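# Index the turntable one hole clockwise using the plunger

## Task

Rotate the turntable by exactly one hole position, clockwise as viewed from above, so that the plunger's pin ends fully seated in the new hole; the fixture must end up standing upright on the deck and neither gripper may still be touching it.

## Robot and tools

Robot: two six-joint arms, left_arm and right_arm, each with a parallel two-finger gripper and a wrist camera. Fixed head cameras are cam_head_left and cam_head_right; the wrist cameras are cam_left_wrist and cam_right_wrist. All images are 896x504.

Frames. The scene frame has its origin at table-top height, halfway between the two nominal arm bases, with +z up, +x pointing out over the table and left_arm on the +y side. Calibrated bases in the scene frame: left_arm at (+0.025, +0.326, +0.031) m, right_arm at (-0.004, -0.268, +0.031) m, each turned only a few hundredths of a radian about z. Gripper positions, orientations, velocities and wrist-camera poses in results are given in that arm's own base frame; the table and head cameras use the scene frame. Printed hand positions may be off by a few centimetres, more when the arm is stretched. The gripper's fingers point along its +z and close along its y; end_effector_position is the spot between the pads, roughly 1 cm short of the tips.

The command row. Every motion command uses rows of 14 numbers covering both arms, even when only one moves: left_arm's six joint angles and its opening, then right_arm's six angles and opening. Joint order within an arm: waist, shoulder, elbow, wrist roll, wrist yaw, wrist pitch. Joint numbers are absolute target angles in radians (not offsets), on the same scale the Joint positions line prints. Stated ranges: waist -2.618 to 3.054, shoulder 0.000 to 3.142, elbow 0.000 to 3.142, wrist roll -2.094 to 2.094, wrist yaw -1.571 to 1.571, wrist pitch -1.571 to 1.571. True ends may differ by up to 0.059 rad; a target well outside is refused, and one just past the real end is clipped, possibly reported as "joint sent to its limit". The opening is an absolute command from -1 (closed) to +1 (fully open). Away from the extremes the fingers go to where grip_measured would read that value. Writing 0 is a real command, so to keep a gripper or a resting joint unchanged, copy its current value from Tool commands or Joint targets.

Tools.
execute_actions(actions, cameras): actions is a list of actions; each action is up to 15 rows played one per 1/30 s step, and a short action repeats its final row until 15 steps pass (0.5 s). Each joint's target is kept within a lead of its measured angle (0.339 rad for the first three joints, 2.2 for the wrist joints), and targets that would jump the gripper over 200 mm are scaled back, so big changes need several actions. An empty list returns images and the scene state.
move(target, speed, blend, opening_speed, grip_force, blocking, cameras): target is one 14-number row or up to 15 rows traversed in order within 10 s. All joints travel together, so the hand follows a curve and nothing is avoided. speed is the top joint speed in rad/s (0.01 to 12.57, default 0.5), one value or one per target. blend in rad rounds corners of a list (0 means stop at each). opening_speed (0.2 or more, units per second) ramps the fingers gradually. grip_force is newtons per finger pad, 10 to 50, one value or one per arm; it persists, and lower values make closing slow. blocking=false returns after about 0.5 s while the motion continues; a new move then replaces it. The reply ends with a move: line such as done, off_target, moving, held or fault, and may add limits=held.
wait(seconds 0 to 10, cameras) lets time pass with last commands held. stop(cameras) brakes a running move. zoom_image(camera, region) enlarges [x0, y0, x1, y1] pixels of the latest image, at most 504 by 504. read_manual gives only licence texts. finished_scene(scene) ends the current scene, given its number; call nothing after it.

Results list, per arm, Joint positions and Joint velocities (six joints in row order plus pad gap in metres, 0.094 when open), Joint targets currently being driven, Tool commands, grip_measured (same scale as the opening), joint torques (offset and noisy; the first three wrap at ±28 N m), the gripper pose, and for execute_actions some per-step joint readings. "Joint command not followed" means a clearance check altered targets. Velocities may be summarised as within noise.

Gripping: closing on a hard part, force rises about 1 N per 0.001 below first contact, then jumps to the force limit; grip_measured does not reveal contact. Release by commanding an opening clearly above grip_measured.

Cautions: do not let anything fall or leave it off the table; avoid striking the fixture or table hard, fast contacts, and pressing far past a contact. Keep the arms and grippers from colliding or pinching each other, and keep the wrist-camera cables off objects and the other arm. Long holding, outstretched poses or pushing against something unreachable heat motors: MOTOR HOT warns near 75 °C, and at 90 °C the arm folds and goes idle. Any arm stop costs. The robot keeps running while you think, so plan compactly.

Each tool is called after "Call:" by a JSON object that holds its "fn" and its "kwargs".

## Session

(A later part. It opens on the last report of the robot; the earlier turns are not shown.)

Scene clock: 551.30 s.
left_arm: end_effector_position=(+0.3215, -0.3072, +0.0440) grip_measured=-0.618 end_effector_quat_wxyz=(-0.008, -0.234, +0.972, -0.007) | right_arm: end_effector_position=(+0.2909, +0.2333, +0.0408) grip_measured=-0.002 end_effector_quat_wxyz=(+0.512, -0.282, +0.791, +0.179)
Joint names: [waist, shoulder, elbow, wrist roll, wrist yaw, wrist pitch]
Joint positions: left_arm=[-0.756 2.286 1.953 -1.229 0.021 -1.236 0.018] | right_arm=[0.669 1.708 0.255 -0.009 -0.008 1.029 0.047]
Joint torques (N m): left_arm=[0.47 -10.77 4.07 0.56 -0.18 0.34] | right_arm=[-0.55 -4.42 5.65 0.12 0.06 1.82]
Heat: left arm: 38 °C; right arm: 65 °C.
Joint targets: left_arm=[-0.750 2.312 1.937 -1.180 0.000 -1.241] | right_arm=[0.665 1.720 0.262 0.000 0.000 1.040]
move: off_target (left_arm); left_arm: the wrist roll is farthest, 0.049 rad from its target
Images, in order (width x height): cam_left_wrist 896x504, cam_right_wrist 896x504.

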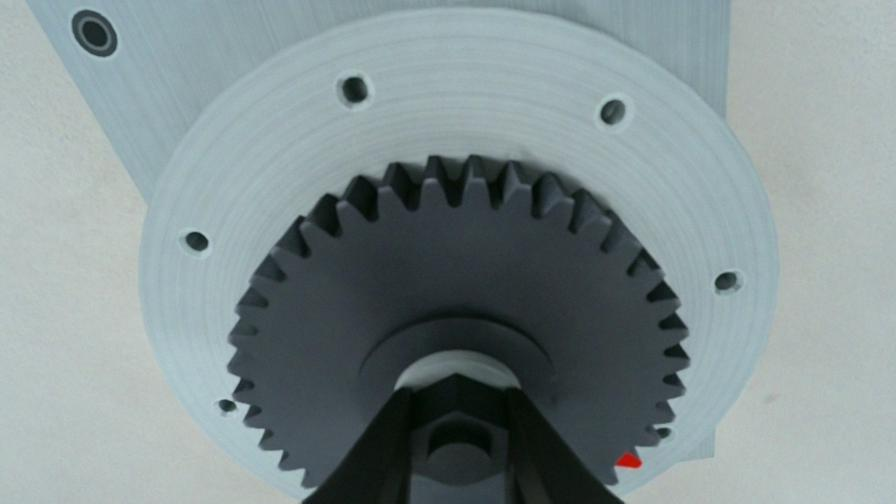

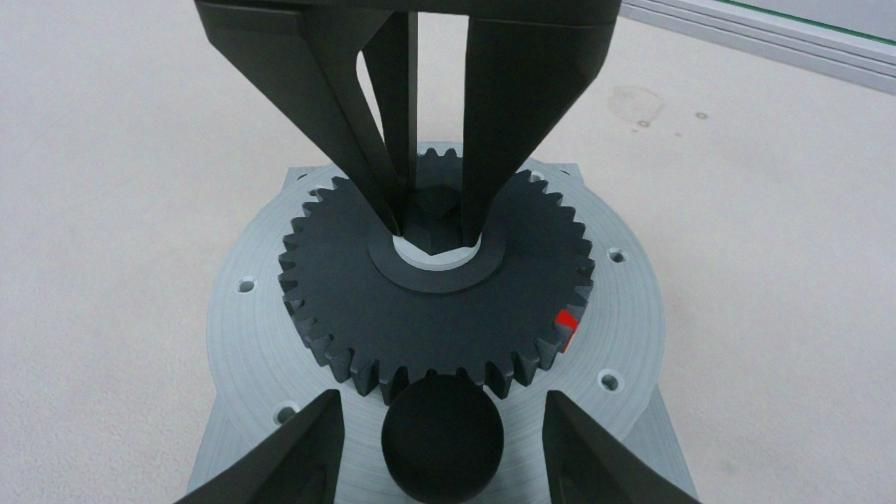

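Call:
{"fn": "move", "kwargs": {"target": [-0.75,2.312,1.937,-1.07,0,-1.241,-0.85,0.665,1.72,0.262,0,0,1.04,0], "cameras": ["cam_right_wrist","cam_left_wrist"], "speed": 0.12}}

Scene clock: 562.40 s.
left_arm: end_effector_position=(+0.3216, -0.3072, +0.0440) grip_measured=-0.618 end_effector_quat_wxyz=(-0.008, -0.188, +0.982, -0.007) | right_arm: end_effector_position=(+0.2909, +0.2333, +0.0408) grip_measured=-0.002 end_effector_quat_wxyz=(+0.512, -0.282, +0.791, +0.179)
Joint names: [waist, shoulder, elbow, wrist roll, wrist yaw, wrist pitch]
Joint positions: left_arm=[-0.756 2.286 1.953 -1.134 0.021 -1.235 0.018] | right_arm=[0.669 1.708 0.255 -0.009 -0.008 1.029 0.047]
Joint torques (N m): left_arm=[0.49 -10.78 3.97 0.76 -0.19 0.34] | right_arm=[-0.49 -4.46 5.6 0.11 0.07 1.81]
Heat: left arm: 38 °C; right arm: 57 °C.
Joint targets: left_arm=[-0.750 2.312 1.937 -1.070 0.000 -1.241] | right_arm=[0.665 1.720 0.262 0.000 0.000 1.040]
move: off_target (left_arm); left_arm: the wrist roll is farthest, 0.064 rad from its target
Images, in order (width x height): cam_left_wrist 896x504, cam_right_wrist 896x504.

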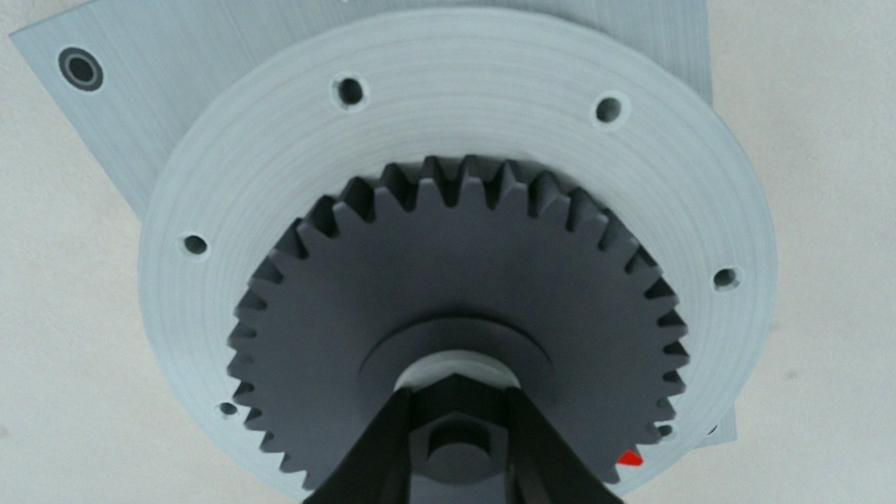

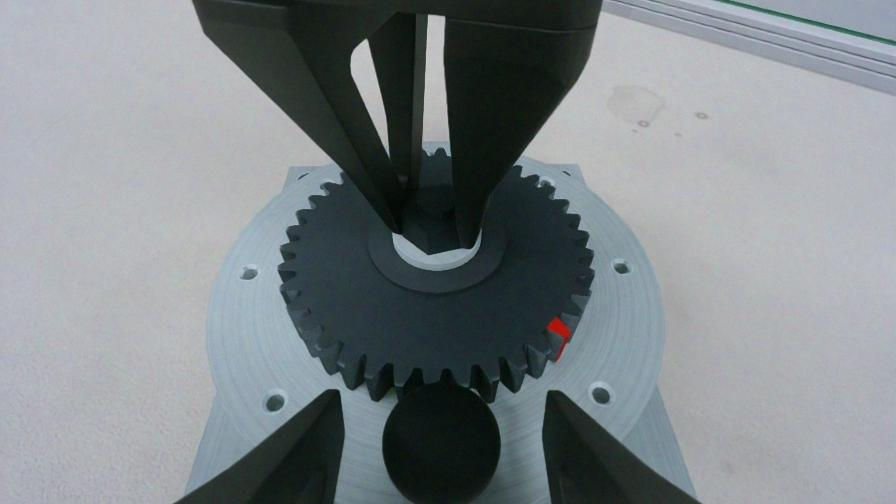

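Call:
{"fn": "move", "kwargs": {"target": [[-0.75,2.312,1.937,-1.134,0,-1.241,-0.85,0.665,1.72,0.262,0,0,1.04,0.5],[-0.75,2.312,1.937,-1.134,0,-1.241,0,0.665,1.72,0.262,0,0,1.04,0.5],[-0.75,2.258,2.078,-1.134,0,-1.358,0,0.665,1.58,0.05,0,0,1.15,0.5]], "cameras": ["all"], "opening_speed": 1, "speed": 0.2}}

Call:
{"fn": "zoom_image", "kwargs": {"camera": "cam_right_wrist", "region": [250, 100, 650, 450]}}

Scene clock: 575.60 s.
left_arm: end_effector_position=(+0.3226, -0.3063, +0.0689) grip_measured=-0.001 end_effector_quat_wxyz=(-0.006, -0.193, +0.981, -0.003) | right_arm: end_effector_position=(+0.2528, +0.2032, +0.0398) grip_measured=+0.498 end_effector_quat_wxyz=(+0.519, -0.280, +0.787, +0.181)
Joint names: [waist, shoulder, elbow, wrist roll, wrist yaw, wrist pitch]
Joint positions: left_arm=[-0.756 2.286 2.052 -1.144 0.014 -1.338 0.047] | right_arm=[0.669 1.6 0.056 -0.009 -0.008 1.137 0.07]
Joint torques (N m): left_arm=[0.47 -15.92 7.25 0.12 -0.11 0.19] | right_arm=[-0.51 -5.44 3.88 0.12 0.07 1.84]
Heat: left arm: 38 °C; right arm: 52 °C.
Joint targets: left_arm=[-0.750 2.258 2.078 -1.134 0.000 -1.358] | right_arm=[0.665 1.580 0.050 0.000 0.000 1.150]
move: done

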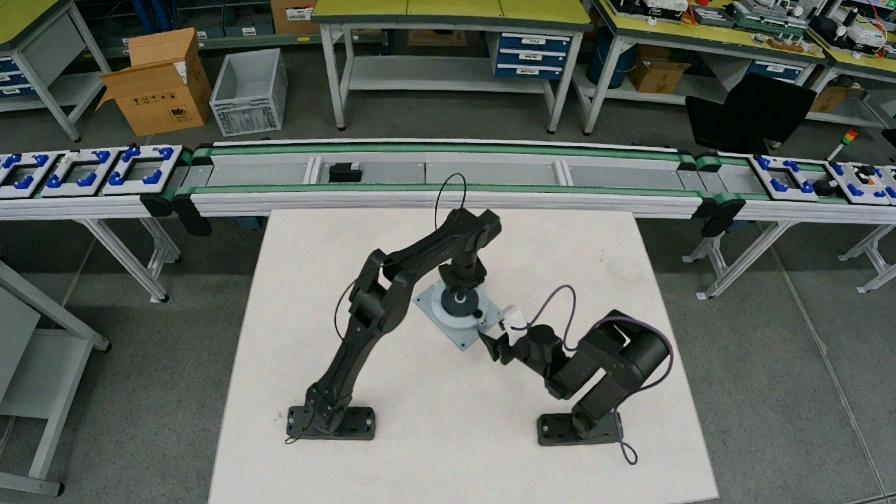

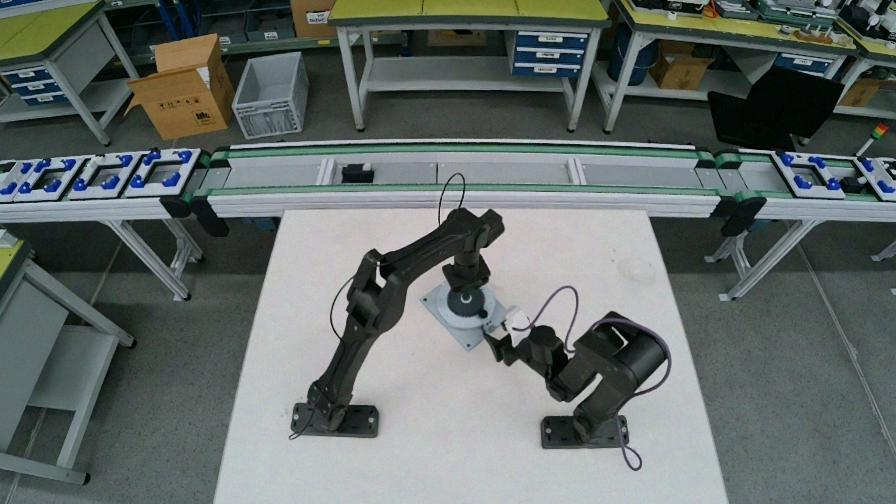

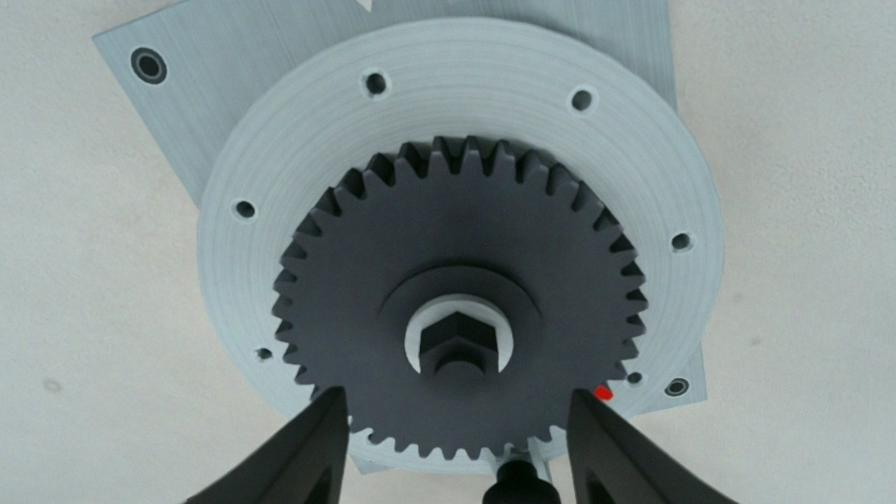

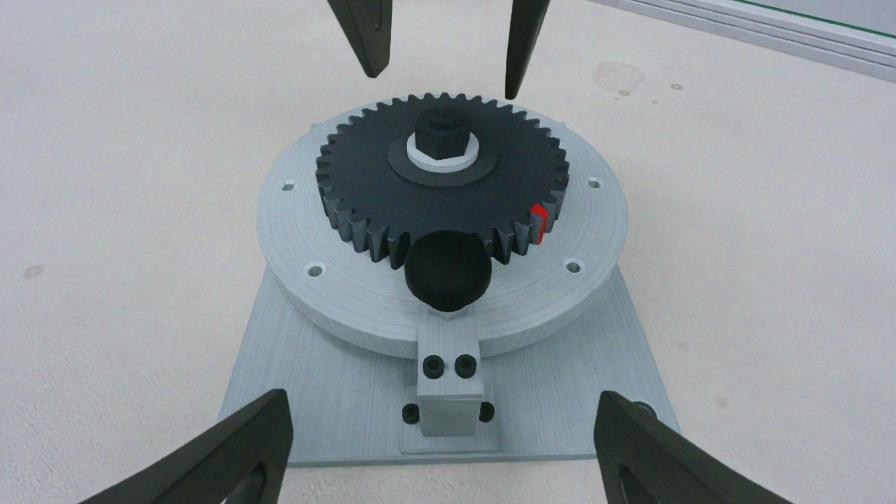

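Scaled by 1.260 from the camera's 896x504 image, which has a finer 1280x720 frame.

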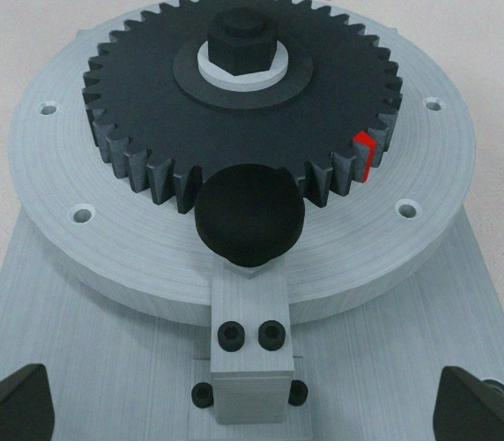

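Call:
{"fn": "finished_scene", "kwargs": {"scene": 2}}

The scene is finished: the task was done.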